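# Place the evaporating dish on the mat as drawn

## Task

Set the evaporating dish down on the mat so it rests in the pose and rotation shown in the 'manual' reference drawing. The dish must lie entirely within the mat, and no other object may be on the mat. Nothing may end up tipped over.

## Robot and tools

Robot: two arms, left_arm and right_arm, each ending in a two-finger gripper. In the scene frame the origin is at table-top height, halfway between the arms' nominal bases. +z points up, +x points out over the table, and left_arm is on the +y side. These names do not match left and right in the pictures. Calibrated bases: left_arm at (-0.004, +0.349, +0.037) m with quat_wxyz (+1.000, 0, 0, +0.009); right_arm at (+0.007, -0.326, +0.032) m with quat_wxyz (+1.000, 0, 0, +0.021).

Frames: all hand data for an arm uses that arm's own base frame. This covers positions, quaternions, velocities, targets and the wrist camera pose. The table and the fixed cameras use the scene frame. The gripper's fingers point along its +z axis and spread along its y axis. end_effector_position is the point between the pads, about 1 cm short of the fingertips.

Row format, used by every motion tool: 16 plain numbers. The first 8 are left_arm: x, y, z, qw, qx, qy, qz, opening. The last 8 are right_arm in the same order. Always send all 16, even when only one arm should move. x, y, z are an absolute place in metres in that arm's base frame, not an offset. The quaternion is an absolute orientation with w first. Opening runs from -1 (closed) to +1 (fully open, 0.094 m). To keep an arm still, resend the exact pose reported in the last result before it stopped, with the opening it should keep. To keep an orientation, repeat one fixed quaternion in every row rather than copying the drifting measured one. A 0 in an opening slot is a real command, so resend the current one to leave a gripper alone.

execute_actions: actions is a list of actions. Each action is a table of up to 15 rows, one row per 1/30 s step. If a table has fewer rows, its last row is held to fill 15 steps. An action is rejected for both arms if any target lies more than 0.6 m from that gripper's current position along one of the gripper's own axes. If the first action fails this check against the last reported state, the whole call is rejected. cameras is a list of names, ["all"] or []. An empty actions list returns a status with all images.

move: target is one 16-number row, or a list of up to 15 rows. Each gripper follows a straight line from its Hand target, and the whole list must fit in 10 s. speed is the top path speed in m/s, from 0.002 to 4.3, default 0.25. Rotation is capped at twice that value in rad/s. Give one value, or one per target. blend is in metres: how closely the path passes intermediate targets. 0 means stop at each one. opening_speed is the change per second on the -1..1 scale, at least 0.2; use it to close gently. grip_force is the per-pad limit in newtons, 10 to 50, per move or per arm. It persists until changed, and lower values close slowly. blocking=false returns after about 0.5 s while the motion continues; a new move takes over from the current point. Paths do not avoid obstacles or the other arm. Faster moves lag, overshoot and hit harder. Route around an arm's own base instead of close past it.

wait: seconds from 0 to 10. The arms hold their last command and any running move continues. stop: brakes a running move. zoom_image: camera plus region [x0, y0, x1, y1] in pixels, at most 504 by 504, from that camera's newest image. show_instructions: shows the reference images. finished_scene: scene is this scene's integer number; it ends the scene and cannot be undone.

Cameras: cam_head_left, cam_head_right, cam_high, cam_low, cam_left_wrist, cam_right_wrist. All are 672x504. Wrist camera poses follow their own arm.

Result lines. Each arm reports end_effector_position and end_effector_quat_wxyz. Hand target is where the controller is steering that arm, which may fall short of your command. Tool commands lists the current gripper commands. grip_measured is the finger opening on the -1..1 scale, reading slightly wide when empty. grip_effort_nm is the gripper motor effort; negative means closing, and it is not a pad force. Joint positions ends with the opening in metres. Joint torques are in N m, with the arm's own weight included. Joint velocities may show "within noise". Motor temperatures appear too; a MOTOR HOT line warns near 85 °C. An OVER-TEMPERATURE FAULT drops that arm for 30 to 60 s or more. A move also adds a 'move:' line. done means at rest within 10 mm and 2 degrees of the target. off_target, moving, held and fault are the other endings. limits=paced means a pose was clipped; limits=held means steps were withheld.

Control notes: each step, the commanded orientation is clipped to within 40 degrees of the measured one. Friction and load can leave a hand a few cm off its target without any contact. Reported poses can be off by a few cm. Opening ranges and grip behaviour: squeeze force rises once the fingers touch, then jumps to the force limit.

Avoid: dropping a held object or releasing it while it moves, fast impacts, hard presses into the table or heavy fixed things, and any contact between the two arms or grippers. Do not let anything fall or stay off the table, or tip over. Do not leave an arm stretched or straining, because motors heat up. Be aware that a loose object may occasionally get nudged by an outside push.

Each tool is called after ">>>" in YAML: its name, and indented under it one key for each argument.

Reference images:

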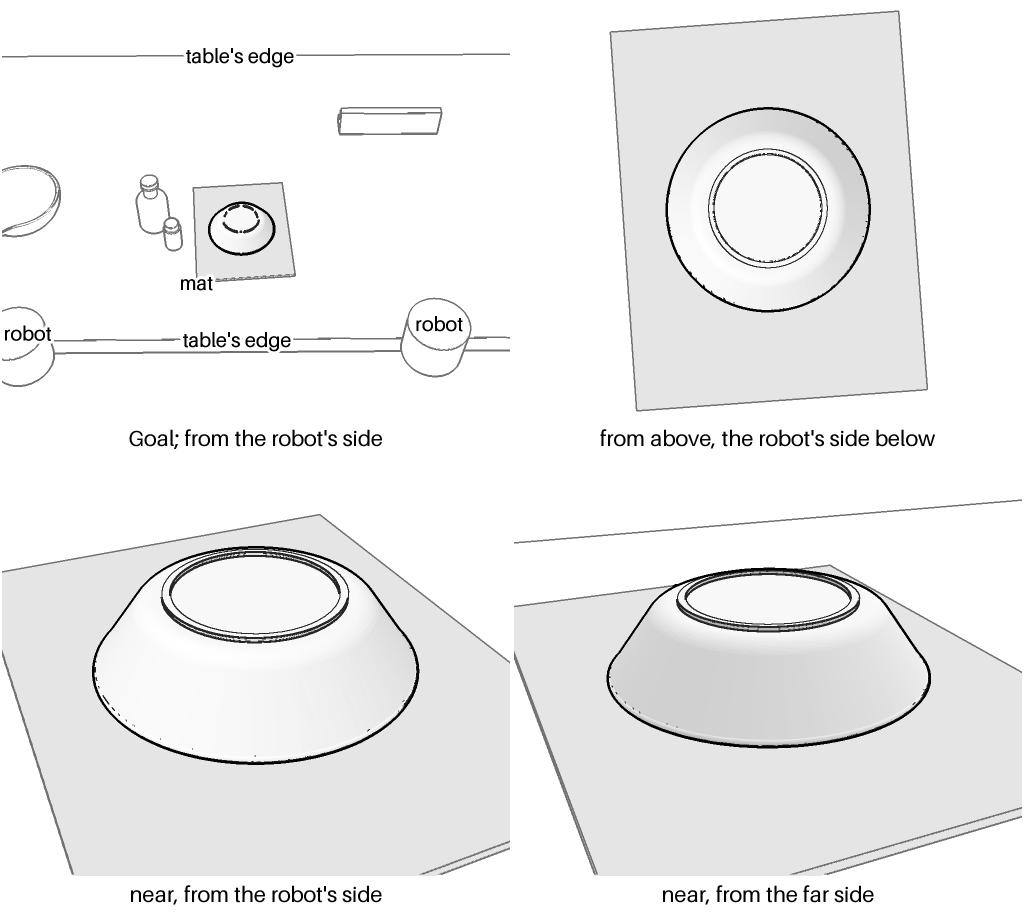

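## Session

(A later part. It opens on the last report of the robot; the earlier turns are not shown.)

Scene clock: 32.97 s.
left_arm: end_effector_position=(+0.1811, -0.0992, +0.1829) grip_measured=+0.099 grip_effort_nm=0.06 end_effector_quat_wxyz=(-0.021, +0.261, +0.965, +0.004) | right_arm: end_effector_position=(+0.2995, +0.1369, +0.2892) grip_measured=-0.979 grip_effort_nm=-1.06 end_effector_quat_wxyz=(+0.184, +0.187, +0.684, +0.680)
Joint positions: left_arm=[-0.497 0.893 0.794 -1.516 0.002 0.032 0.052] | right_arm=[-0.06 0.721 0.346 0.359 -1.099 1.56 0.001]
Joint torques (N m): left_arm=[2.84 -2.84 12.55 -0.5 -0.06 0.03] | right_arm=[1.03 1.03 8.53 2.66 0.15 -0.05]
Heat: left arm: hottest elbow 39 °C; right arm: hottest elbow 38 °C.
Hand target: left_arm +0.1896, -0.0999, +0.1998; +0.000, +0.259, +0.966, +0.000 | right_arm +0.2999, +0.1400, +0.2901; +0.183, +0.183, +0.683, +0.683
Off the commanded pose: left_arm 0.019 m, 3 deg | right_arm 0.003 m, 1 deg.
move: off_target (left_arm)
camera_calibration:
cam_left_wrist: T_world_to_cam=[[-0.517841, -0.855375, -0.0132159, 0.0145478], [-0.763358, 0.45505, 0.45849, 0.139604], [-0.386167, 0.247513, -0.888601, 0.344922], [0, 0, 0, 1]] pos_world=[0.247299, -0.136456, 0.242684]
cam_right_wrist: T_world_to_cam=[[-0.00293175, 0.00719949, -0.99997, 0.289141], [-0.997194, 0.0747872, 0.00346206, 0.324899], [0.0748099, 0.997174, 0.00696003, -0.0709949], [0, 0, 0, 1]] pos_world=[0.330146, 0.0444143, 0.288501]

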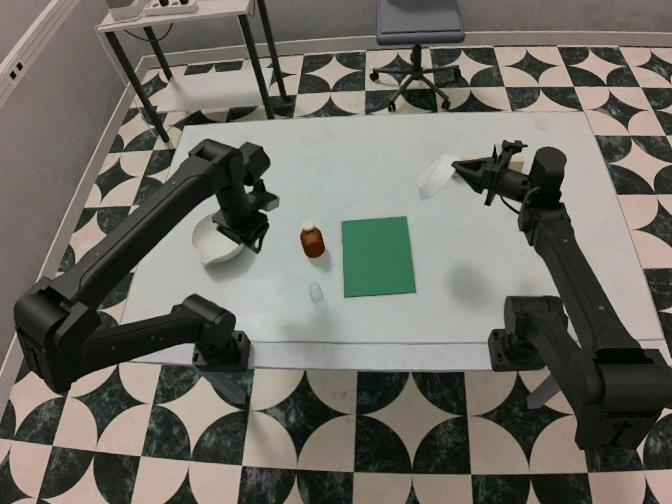

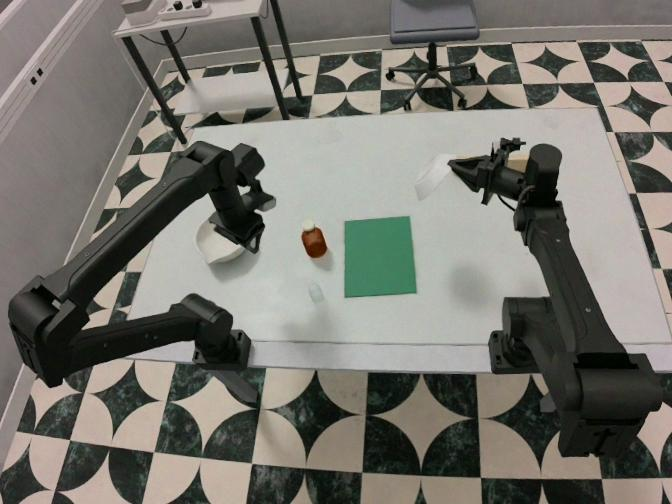

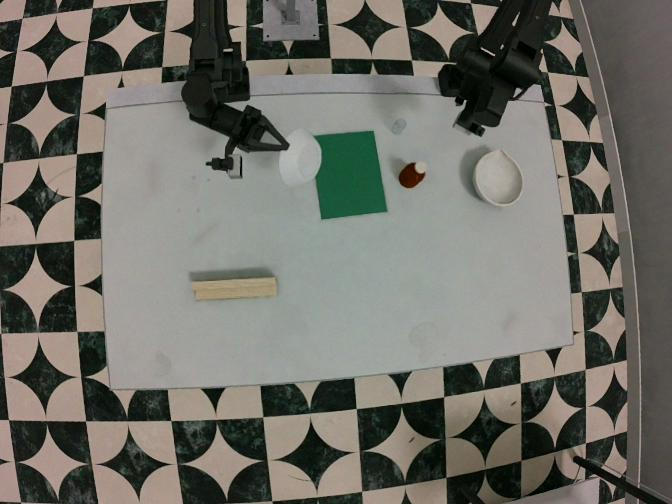

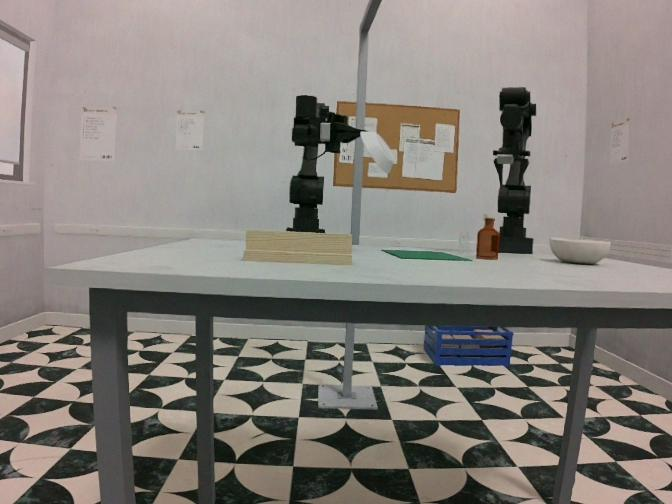

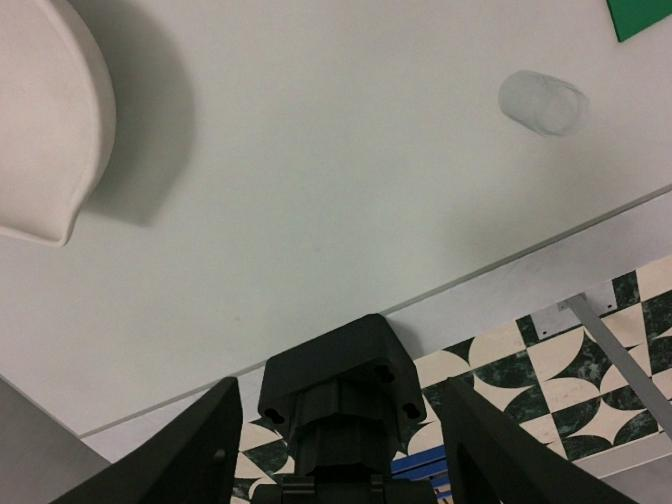

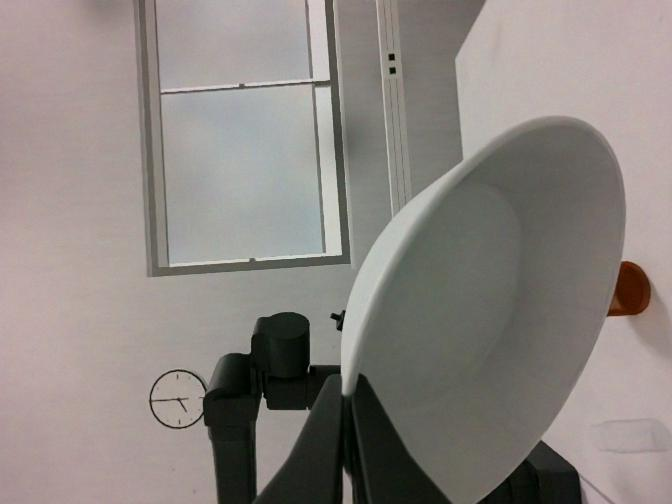

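>>> move:
  target:
    - [0.19,-0.10,0.2,0,0.2588,0.9659,0,0.1, 0.293,0.322,0.14,0.0616,0.0616,0.7044,0.7044,-1.0]
  speed: 0.25
  cameras: ["all"]

Scene clock: 35.83 s.
left_arm: end_effector_position=(+0.1810, -0.0991, +0.1831) grip_measured=+0.099 grip_effort_nm=0.06 end_effector_quat_wxyz=(-0.021, +0.261, +0.965, +0.004) | right_arm: end_effector_position=(+0.2856, +0.3128, +0.1302) grip_measured=-0.979 grip_effort_nm=-1.06 end_effector_quat_wxyz=(+0.054, +0.074, +0.714, +0.694)
Joint positions: left_arm=[-0.497 0.892 0.794 -1.516 0.002 0.032 0.052] | right_arm=[0.51 1.622 0.338 1.237 -0.879 1.561 0.001]
Joint torques (N m): left_arm=[2.78 -2.73 12.55 -0.51 -0.06 0.04] | right_arm=[1.2 -6.3 5.97 2.86 0.16 -0.08]
Motor temperatures (°C): left_arm=[32 34 40 32 34 31 33] | right_arm=[36 33 38 32 32 31 31]
Heat: left arm: hottest elbow 40 °C; right arm: hottest elbow 38 °C.
Hand target: left_arm +0.1896, -0.0999, +0.1998; +0.000, +0.259, +0.966, +0.000 | right_arm +0.2925, +0.3216, +0.1401; +0.061, +0.062, +0.705, +0.704
Off the commanded pose: left_arm 0.019 m, 2 deg | right_arm 0.015 m, 2 deg.
move: off_target (left_arm, right_arm)
camera_calibration:
cam_left_wrist: T_world_to_cam=[[-0.517775, -0.855413, -0.0132903, 0.0145824], [-0.763851, 0.455246, 0.457474, 0.139743], [-0.385279, 0.24702, -0.889124, 0.344967], [0, 0, 0, 1]] pos_world=[0.247201, -0.136357, 0.242984]
cam_right_wrist: T_world_to_cam=[[-0.0319882, -0.0123065, -0.999412, 0.143118], [-0.962008, -0.270878, 0.0341265, 0.392593], [-0.271139, 0.962535, -0.00317409, -0.133324], [0, 0, 0, 1]] pos_world=[0.346107, 0.236435, 0.129213]

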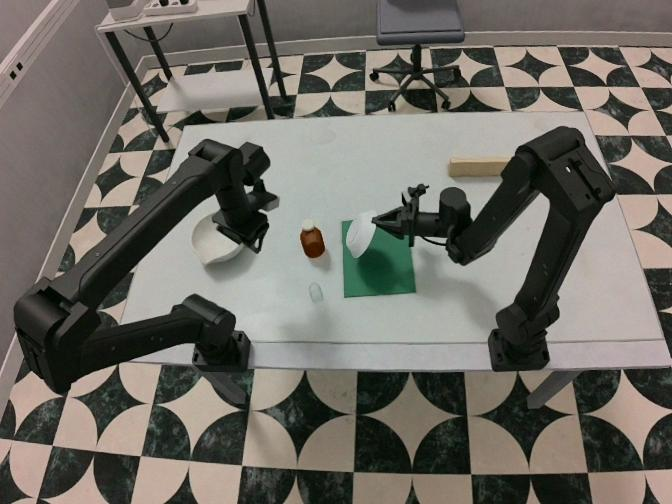

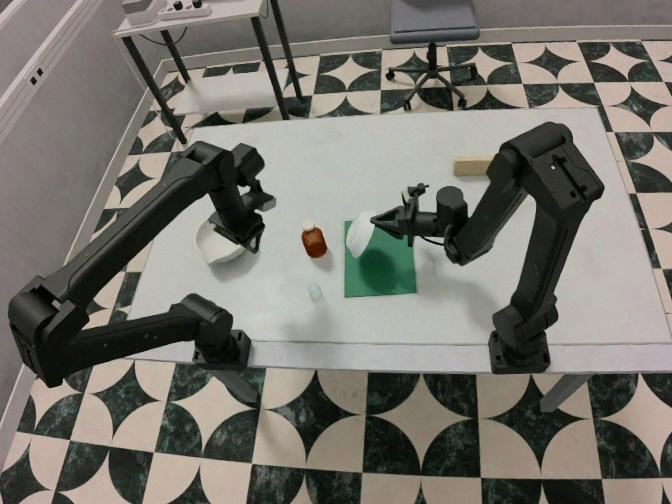

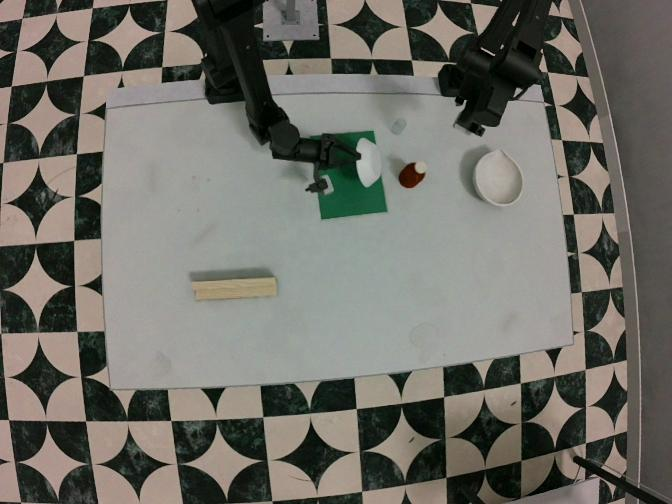

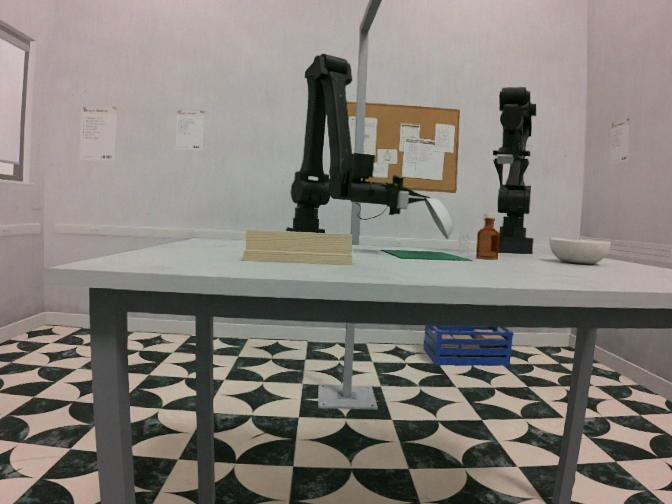

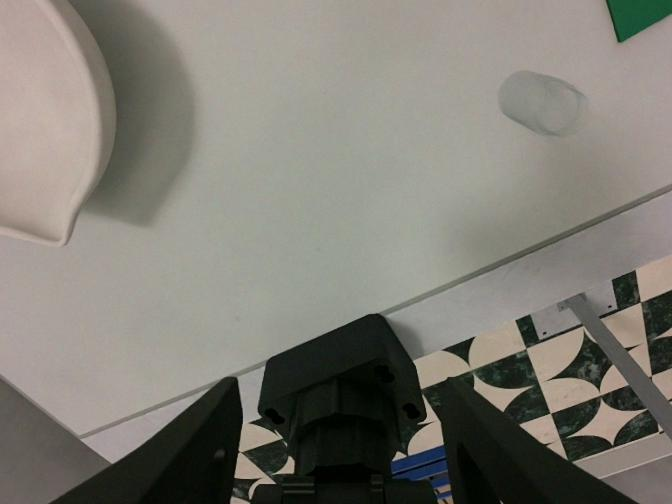

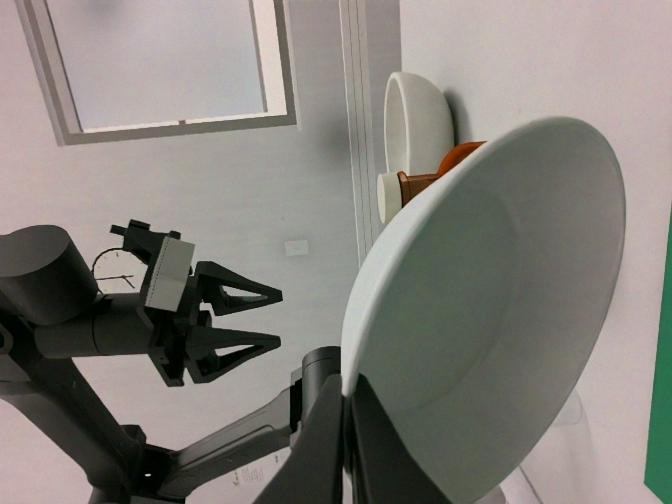

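>>> zoom_image:
  camera: "cam_high"
  region: [290, 110, 410, 230]

>>> zoom_image:
  camera: "cam_low"
  region: [340, 150, 520, 280]

>>> zoom_image:
  camera: "cam_head_left"
  region: [310, 170, 470, 310]

Scaled by 4.200 from the camera's 672x504 image, which has a finer 960x720 frame.

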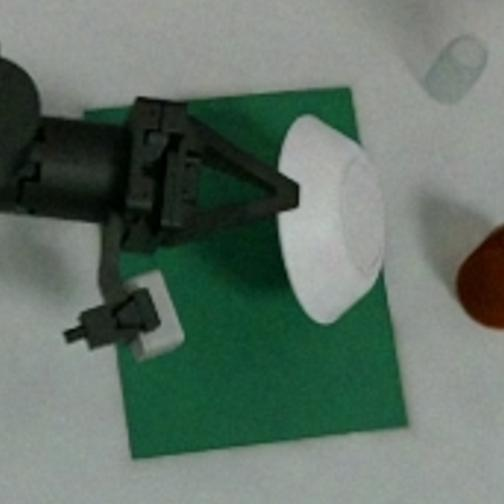

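Scaled by 2.800 from the camera's 672x504 image, which has a finer 960x720 frame.

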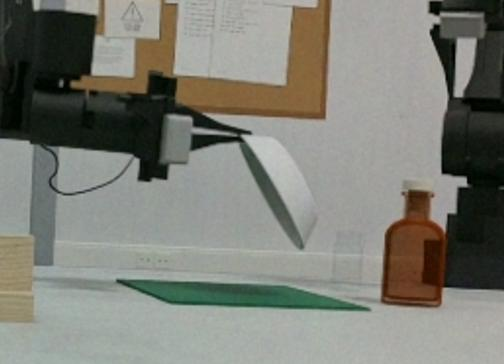

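Scaled by 3.150 from the camera's 672x504 image, which has a finer 960x720 frame.

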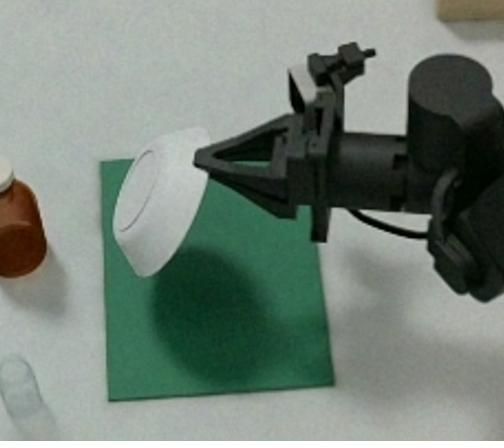

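>>> move:
  target:
    - [0.19,-0.10,0.2,0,0.2588,0.9659,0,0.1, 0.2925,0.336,0.105,0.0616,0.0616,0.7044,0.7044,-1.0]
    - [0.19,-0.10,0.2,0,0.2588,0.9659,0,0.1, 0.2925,0.336,0.093,0.0616,0.0616,0.7044,0.7044,-1.0]
  speed: [0.1,0.03]
  blend: [0.005,0]
  cameras: ["cam_low","cam_high","cam_right_wrist"]

>>> zoom_image:
  camera: "cam_low"
  region: [340, 150, 520, 280]

>>> zoom_image:
  camera: "cam_high"
  region: [290, 110, 410, 230]

Scene clock: 38.33 s.
left_arm: end_effector_position=(+0.1810, -0.0991, +0.1831) grip_measured=+0.099 grip_effort_nm=0.06 end_effector_quat_wxyz=(-0.021, +0.261, +0.965, +0.004) | right_arm: end_effector_position=(+0.2890, +0.3289, +0.0876) grip_measured=-0.979 grip_effort_nm=-1.06 end_effector_quat_wxyz=(+0.057, +0.071, +0.712, +0.696)
Joint positions: left_arm=[-0.497 0.892 0.794 -1.516 0.002 0.032 0.052] | right_arm=[0.551 1.855 0.376 1.444 -0.839 1.562 0.001]
Joint torques (N m): left_arm=[2.9 -2.73 12.51 -0.53 -0.06 0.04] | right_arm=[1.08 -7.71 3.75 2.88 0.17 -0.05]
Heat: left arm: hottest elbow 40 °C; right arm: hottest elbow 38 °C.
Hand target: left_arm +0.1896, -0.0999, +0.1998; +0.000, +0.259, +0.966, +0.000 | right_arm +0.2923, +0.3359, +0.0932; +0.062, +0.062, +0.704, +0.704
Off the commanded pose: left_arm 0.019 m, 2 deg | right_arm 0.010 m, 2 deg.
move: off_target (left_arm)
camera_calibration:
cam_right_wrist: T_world_to_cam=[[-0.0227398, -0.00820861, -0.999708, 0.096907], [-0.962188, -0.271317, 0.0241141, 0.402731], [-0.271435, 0.962455, -0.00172854, -0.148037], [0, 0, 0, 1]] pos_world=[0.349524, 0.252542, 0.0869113]
Images, in order (width x height): cam_high 672x504, cam_low 672x504, cam_right_wrist 672x504.

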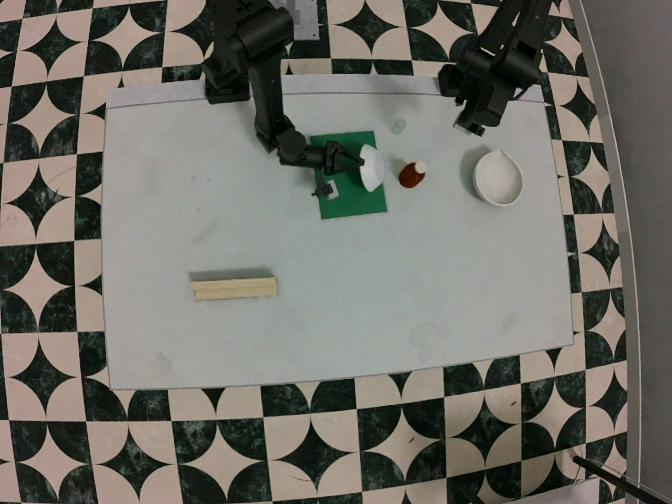

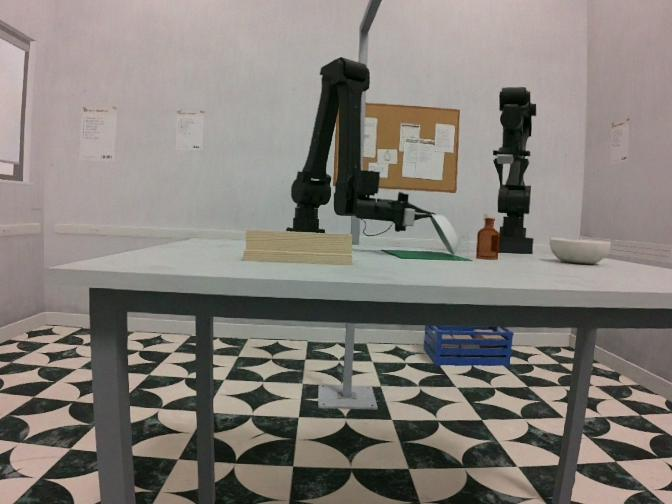

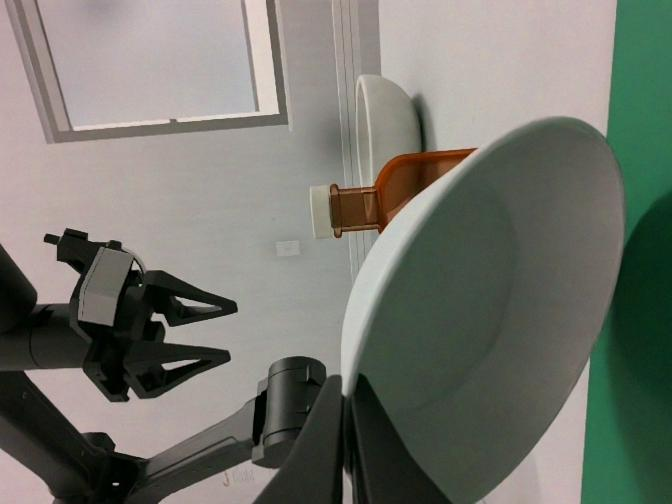

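Scaled by 2.800 from the camera's 672x504 image, which has a finer 960x720 frame.

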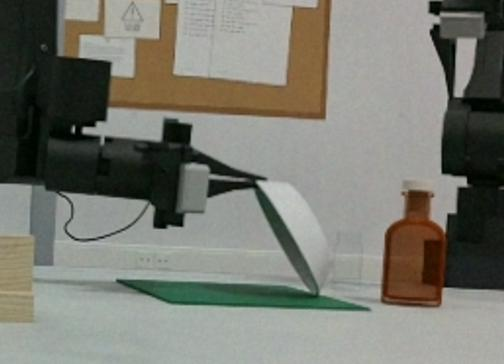

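Scaled by 4.200 from the camera's 672x504 image, which has a finer 960x720 frame.

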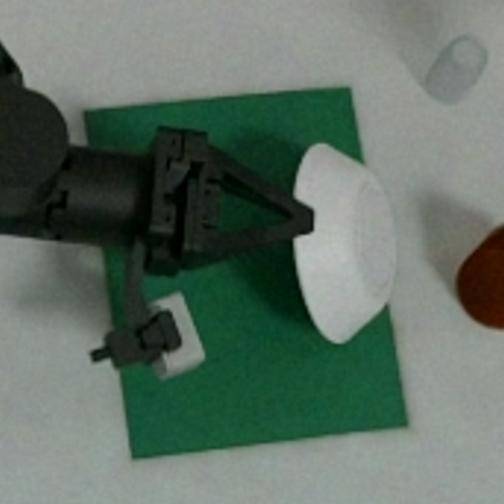

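>>> move:
  target:
    - [0.19,-0.10,0.2,0,0.2588,0.9659,0,0.1, 0.295,0.330,0.112,0.0616,0.0616,0.7044,0.7044,-1.0]
    - [0.19,-0.10,0.2,0,0.2588,0.9659,0,0.1, 0.296,0.313,0.108,0.0616,0.0616,0.7044,0.7044,-1.0]
    - [0.19,-0.10,0.2,0,0.2588,0.9659,0,0.1, 0.297,0.313,0.091,0.0616,0.0616,0.7044,0.7044,-1.0]
  speed: [0.08,0.08,0.03]
  blend: [0.005,0.005,0]
  cameras: ["cam_low","cam_high"]

>>> zoom_image:
  camera: "cam_low"
  region: [340, 150, 520, 280]

>>> zoom_image:
  camera: "cam_high"
  region: [290, 110, 410, 230]

Scene clock: 41.17 s.
left_arm: end_effector_position=(+0.1810, -0.0991, +0.1831) grip_measured=+0.099 grip_effort_nm=0.06 end_effector_quat_wxyz=(-0.021, +0.261, +0.965, +0.004) | right_arm: end_effector_position=(+0.2941, +0.3161, +0.0897) grip_measured=-0.979 grip_effort_nm=-1.06 end_effector_quat_wxyz=(+0.057, +0.062, +0.708, +0.701)
Joint positions: left_arm=[-0.497 0.892 0.794 -1.516 0.002 0.032 0.052] | right_arm=[0.501 1.862 0.376 1.469 -0.903 1.563 0.001]
Joint torques (N m): left_arm=[2.73 -2.73 12.53 -0.51 -0.06 0.04] | right_arm=[-0.97 -7.65 2.33 2.81 -0.16 -0.07]
Heat: left arm: hottest elbow 40 °C; right arm: hottest elbow 38 °C.
Hand target: left_arm +0.1896, -0.0999, +0.1998; +0.000, +0.259, +0.966, +0.000 | right_arm +0.2970, +0.3130, +0.0910; +0.062, +0.061, +0.705, +0.704
Off the commanded pose: left_arm 0.019 m, 2 deg | right_arm 0.004 m, 1 deg.
move: off_target (left_arm)
Images, in order (width x height): cam_high 672x504, cam_low 672x504.

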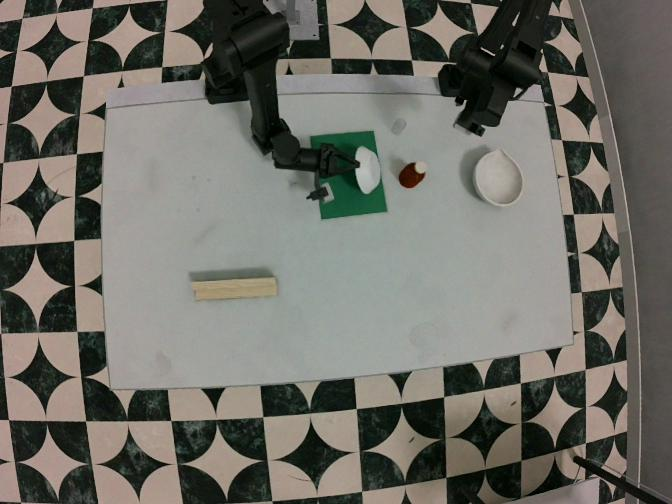

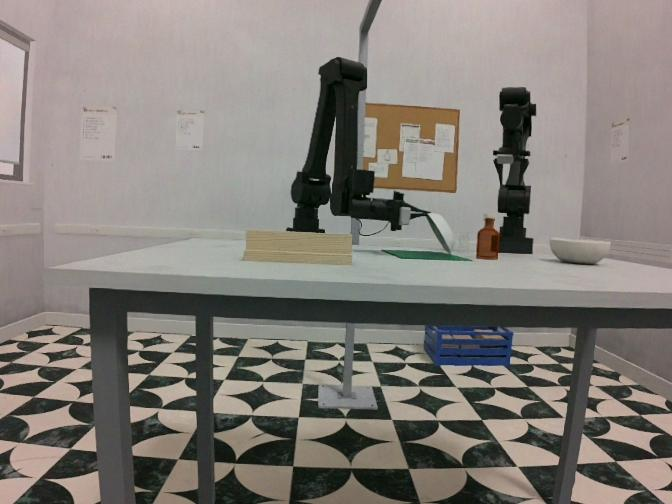

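Scaled by 2.800 from the camera's 672x504 image, which has a finer 960x720 frame.

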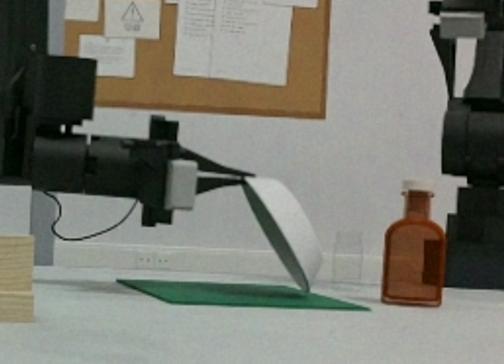

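Scaled by 4.200 from the camera's 672x504 image, which has a finer 960x720 frame.

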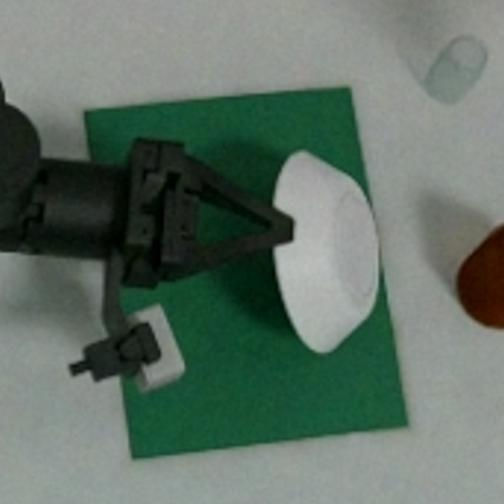

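>>> move:
  target:
    - [0.19,-0.10,0.2,0,0.2588,0.9659,0,0.1, 0.295,0.304,0.102,0.0616,0.0616,0.7044,0.7044,-1.0]
    - [0.19,-0.10,0.2,0,0.2588,0.9659,0,0.1, 0.295,0.302,0.089,0.0616,0.0616,0.7044,0.7044,-1.0]
  speed: [0.08,0.03]
  blend: [0.003,0]

>>> move:
  target: [0.19,-0.10,0.2,0,0.2588,0.9659,0,0.1, 0.2925,0.285,0.089,0.0616,0.0616,0.7044,0.7044,-0.2]
  speed: 0.01
  opening_speed: 0.4
  cameras: ["cam_low","cam_high","cam_right_wrist"]

>>> zoom_image:
  camera: "cam_low"
  region: [340, 150, 520, 280]

>>> zoom_image:
  camera: "cam_high"
  region: [290, 110, 410, 230]

Scene clock: 42.80 s.
left_arm: end_effector_position=(+0.1810, -0.0991, +0.1831) grip_measured=+0.099 grip_effort_nm=0.06 end_effector_quat_wxyz=(-0.021, +0.261, +0.965, +0.004) | right_arm: end_effector_position=(+0.2934, +0.3059, +0.0886) grip_measured=-0.979 grip_effort_nm=-1.06 end_effector_quat_wxyz=(+0.058, +0.061, +0.707, +0.702)
Joint positions: left_arm=[-0.497 0.892 0.794 -1.516 0.002 0.032 0.052] | right_arm=[0.472 1.87 0.362 1.493 -0.932 1.563 0.001]
Joint torques (N m): left_arm=[2.84 -2.73 12.55 -0.49 -0.07 0.03] | right_arm=[-1.14 -7.59 1.77 2.73 -0.16 -0.09]
Heat: left arm: hottest elbow 41 °C; right arm: hottest elbow 38 °C.
Hand target: left_arm +0.1896, -0.0999, +0.1998; +0.000, +0.259, +0.966, +0.000 | right_arm +0.2951, +0.3021, +0.0891; +0.062, +0.062, +0.705, +0.704
Off the commanded pose: left_arm 0.019 m, 2 deg | right_arm 0.004 m, 1 deg.
move: off_target (left_arm)

Scene clock: 45.13 s.
left_arm: end_effector_position=(+0.1810, -0.0991, +0.1831) grip_measured=+0.099 grip_effort_nm=0.06 end_effector_quat_wxyz=(-0.021, +0.261, +0.965, +0.004) | right_arm: end_effector_position=(+0.2921, +0.2892, +0.0888) grip_measured=-0.203 grip_effort_nm=0.06 end_effector_quat_wxyz=(+0.058, +0.060, +0.707, +0.703)
Joint positions: left_arm=[-0.497 0.892 0.794 -1.516 0.002 0.032 0.052] | right_arm=[0.422 1.87 0.34 1.518 -0.982 1.563 0.037]
Joint torques (N m): left_arm=[2.84 -2.67 12.52 -0.5 -0.07 0.03] | right_arm=[-1.08 -7.47 1.37 2.73 -0.16 -0.07]
Heat: left arm: hottest elbow 41 °C; right arm: hottest elbow 37 °C.
Hand target: left_arm +0.1896, -0.0999, +0.1998; +0.000, +0.259, +0.966, +0.000 | right_arm +0.2925, +0.2851, +0.0891; +0.062, +0.061, +0.705, +0.704
Off the commanded pose: left_arm 0.019 m, 2 deg | right_arm 0.004 m, 1 deg.
move: off_target (left_arm)
camera_calibration:
cam_right_wrist: T_world_to_cam=[[-0.00385101, 0.00641987, -0.999972, 0.0880891], [-0.958521, -0.285017, 0.00186155, 0.399836], [-0.284997, 0.958501, 0.00725119, -0.104621], [0, 0, 0, 1]] pos_world=[0.353774, 0.213674, 0.088101]
Images, in order (width x height): cam_high 672x504, cam_low 672x504, cam_right_wrist 672x504.

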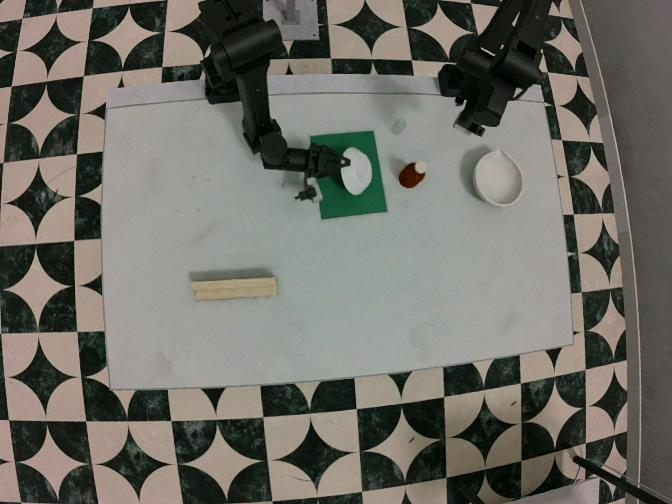

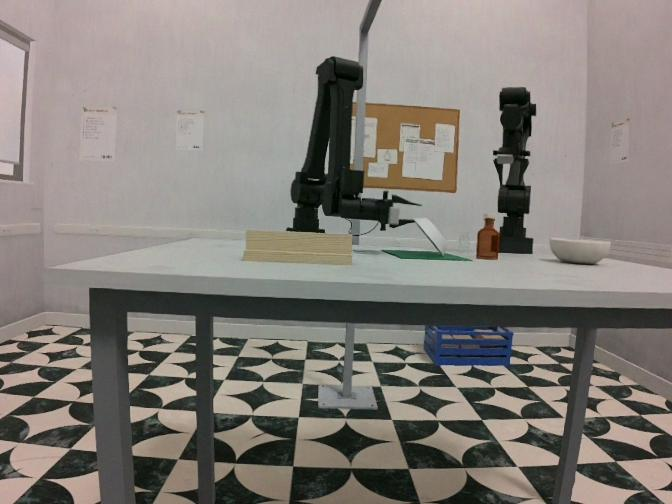

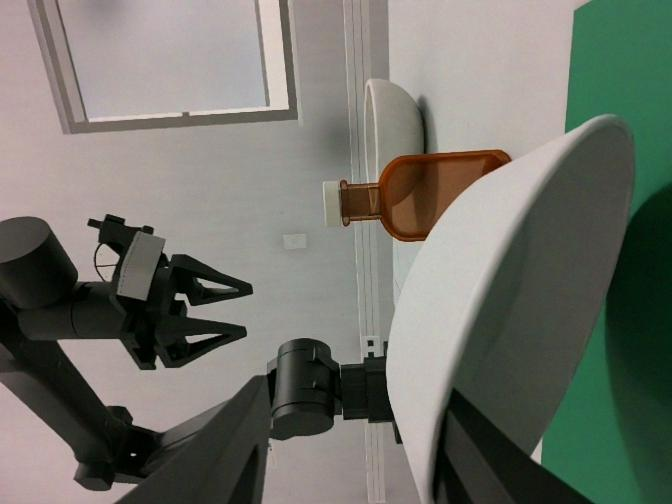

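Scaled by 2.800 from the camera's 672x504 image, which has a finer 960x720 frame.

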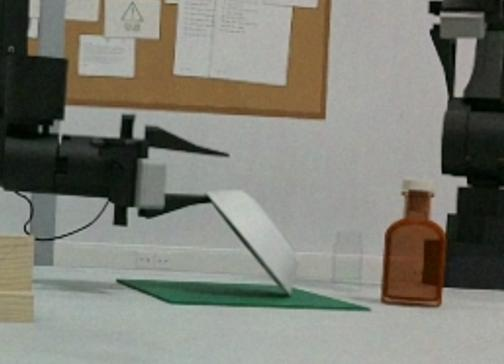

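Scaled by 4.200 from the camera's 672x504 image, which has a finer 960x720 frame.

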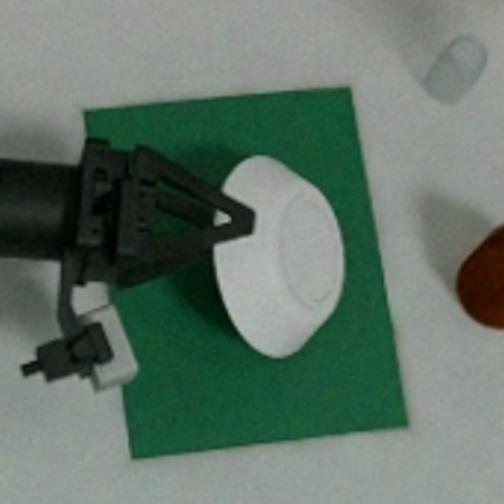

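>>> move:
  target: [0.19,-0.10,0.2,0,0.2588,0.9659,0,0.1, 0.286,0.245,0.043,0.0616,0.0616,0.7044,0.7044,1.0]
  speed: 0.02
  opening_speed: 0.4
  cameras: ["cam_low","cam_high","cam_right_wrist"]

>>> zoom_image:
  camera: "cam_low"
  region: [340, 180, 480, 280]

>>> zoom_image:
  camera: "cam_high"
  region: [290, 110, 410, 230]

Scene clock: 49.40 s.
left_arm: end_effector_position=(+0.1810, -0.0991, +0.1831) grip_measured=+0.099 grip_effort_nm=0.06 end_effector_quat_wxyz=(-0.021, +0.261, +0.965, +0.004) | right_arm: end_effector_position=(+0.2868, +0.2491, +0.0440) grip_measured=+0.998 grip_effort_nm=0.07 end_effector_quat_wxyz=(+0.047, +0.061, +0.726, +0.684)
Joint positions: left_arm=[-0.497 0.892 0.794 -1.516 0.002 0.032 0.052] | right_arm=[0.291 2.01 0.318 1.551 -1.124 1.459 0.094]
Joint torques (N m): left_arm=[2.84 -2.67 12.52 -0.5 -0.06 0.03] | right_arm=[-0.85 -7.41 0.18 2.59 -0.25 -0.25]
Heat: left arm: hottest elbow 41 °C; right arm: hottest elbow 37 °C.
Hand target: left_arm +0.1896, -0.0999, +0.1998; +0.000, +0.259, +0.966, +0.000 | right_arm +0.2862, +0.2451, +0.0433; +0.055, +0.058, +0.725, +0.684
Off the commanded pose: left_arm 0.019 m, 2 deg | right_arm 0.004 m, 4 deg.
joint sent to its limit (right arm) — joint 4 (wrist pitch), upper limit. The joint targets are off in orientation, not in position.
move: off_target (left_arm, right_arm)
camera_calibration:
cam_right_wrist: T_world_to_cam=[[-0.0254915, -0.0455311, -0.998638, 0.0626437], [-0.95398, -0.297465, 0.037914, 0.383535], [-0.298786, 0.953646, -0.0358529, -0.0603439], [0, 0, 0, 1]] pos_world=[0.349451, 0.174487, 0.0458536]
Images, in order (width x height): cam_high 672x504, cam_low 672x504, cam_right_wrist 672x504.

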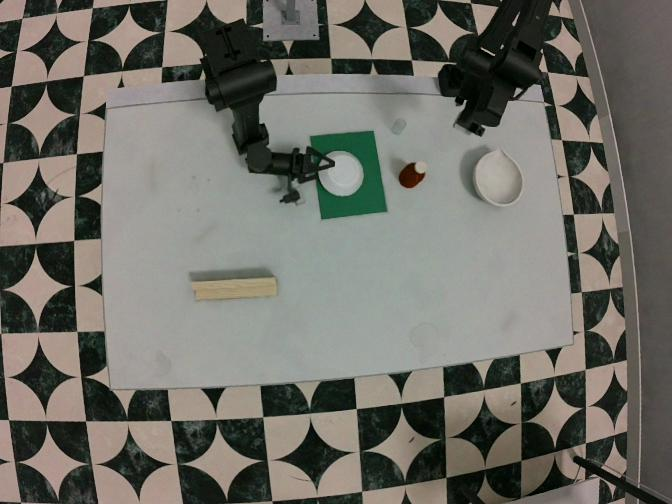

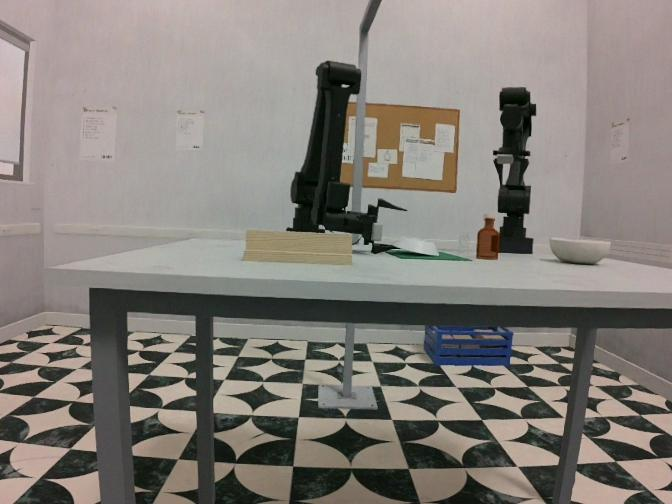

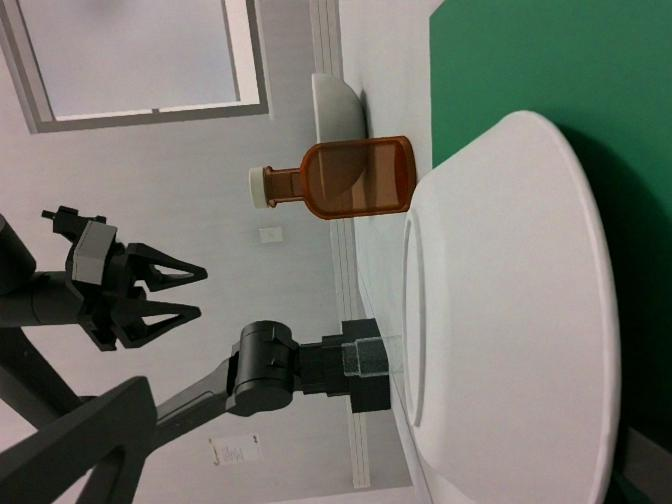

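Scaled by 3.600 from the camera's 672x504 image, which has a finer 960x720 frame.

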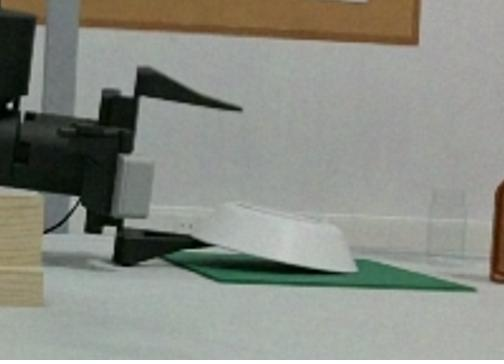

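Scaled by 4.200 from the camera's 672x504 image, which has a finer 960x720 frame.

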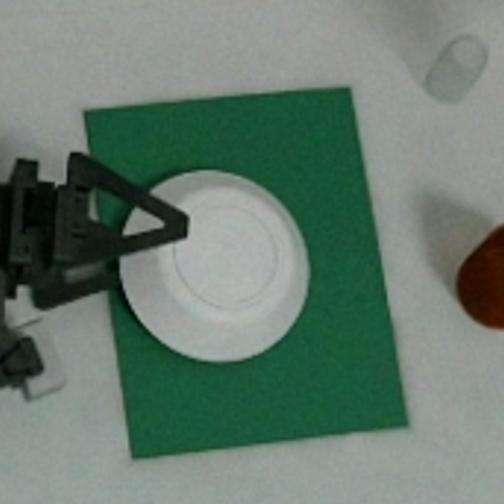

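>>> move:
  target:
    - [0.19,-0.10,0.2,0,0.2588,0.9659,0,0.1, 0.286,0.245,0.035,0.056,0.0668,0.7631,0.6404,1.0]
  speed: 0.05
  cameras: ["cam_low","cam_high"]

>>> zoom_image:
  camera: "cam_low"
  region: [340, 180, 480, 280]

>>> zoom_image:
  camera: "cam_high"
  region: [290, 110, 410, 230]

Scene clock: 52.50 s.
left_arm: end_effector_position=(+0.1810, -0.0991, +0.1831) grip_measured=+0.099 grip_effort_nm=0.06 end_effector_quat_wxyz=(-0.021, +0.261, +0.965, +0.004) | right_arm: end_effector_position=(+0.2888, +0.2466, +0.0365) grip_measured=+0.998 grip_effort_nm=0.06 end_effector_quat_wxyz=(+0.058, +0.060, +0.760, +0.645)
Joint positions: left_arm=[-0.497 0.892 0.794 -1.516 0.002 0.032 0.052] | right_arm=[0.291 1.87 0.308 1.209 -1.085 1.245 0.094]
Joint torques (N m): left_arm=[2.84 -2.78 12.53 -0.5 -0.07 0.03] | right_arm=[0.09 -8.53 0.79 0.84 0.15 -0.2]
Heat: left arm: hottest elbow 42 °C; right arm: hottest elbow 37 °C.
Hand target: left_arm +0.1896, -0.0999, +0.1998; +0.000, +0.259, +0.966, +0.000 | right_arm +0.2859, +0.2450, +0.0350; +0.056, +0.067, +0.763, +0.641
Off the commanded pose: left_arm 0.019 m, 2 deg | right_arm 0.004 m, 1 deg.
move: off_target (left_arm)
Images, in order (width x height): cam_high 672x504, cam_low 672x504.

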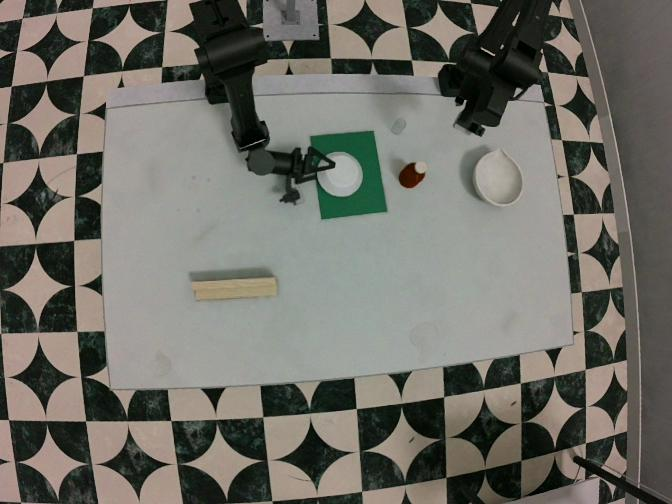

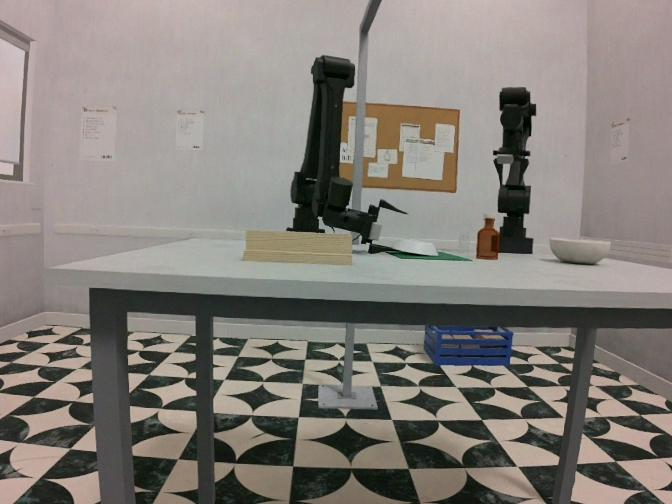

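Scaled by 3.600 from the camera's 672x504 image, which has a finer 960x720 frame.

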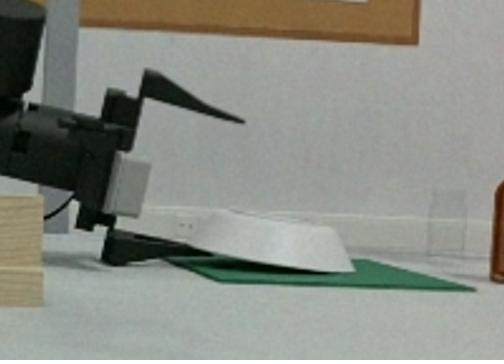

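Scaled by 4.200 from the camera's 672x504 image, which has a finer 960x720 frame.

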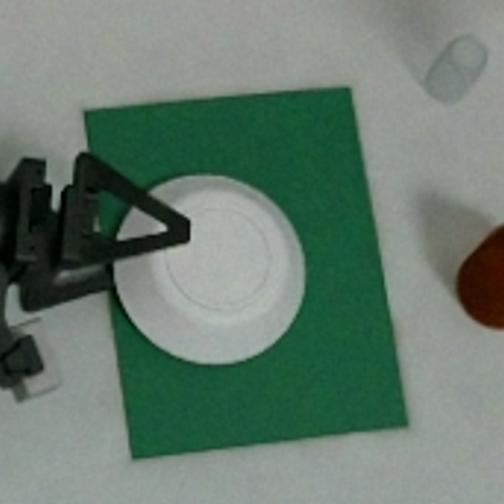

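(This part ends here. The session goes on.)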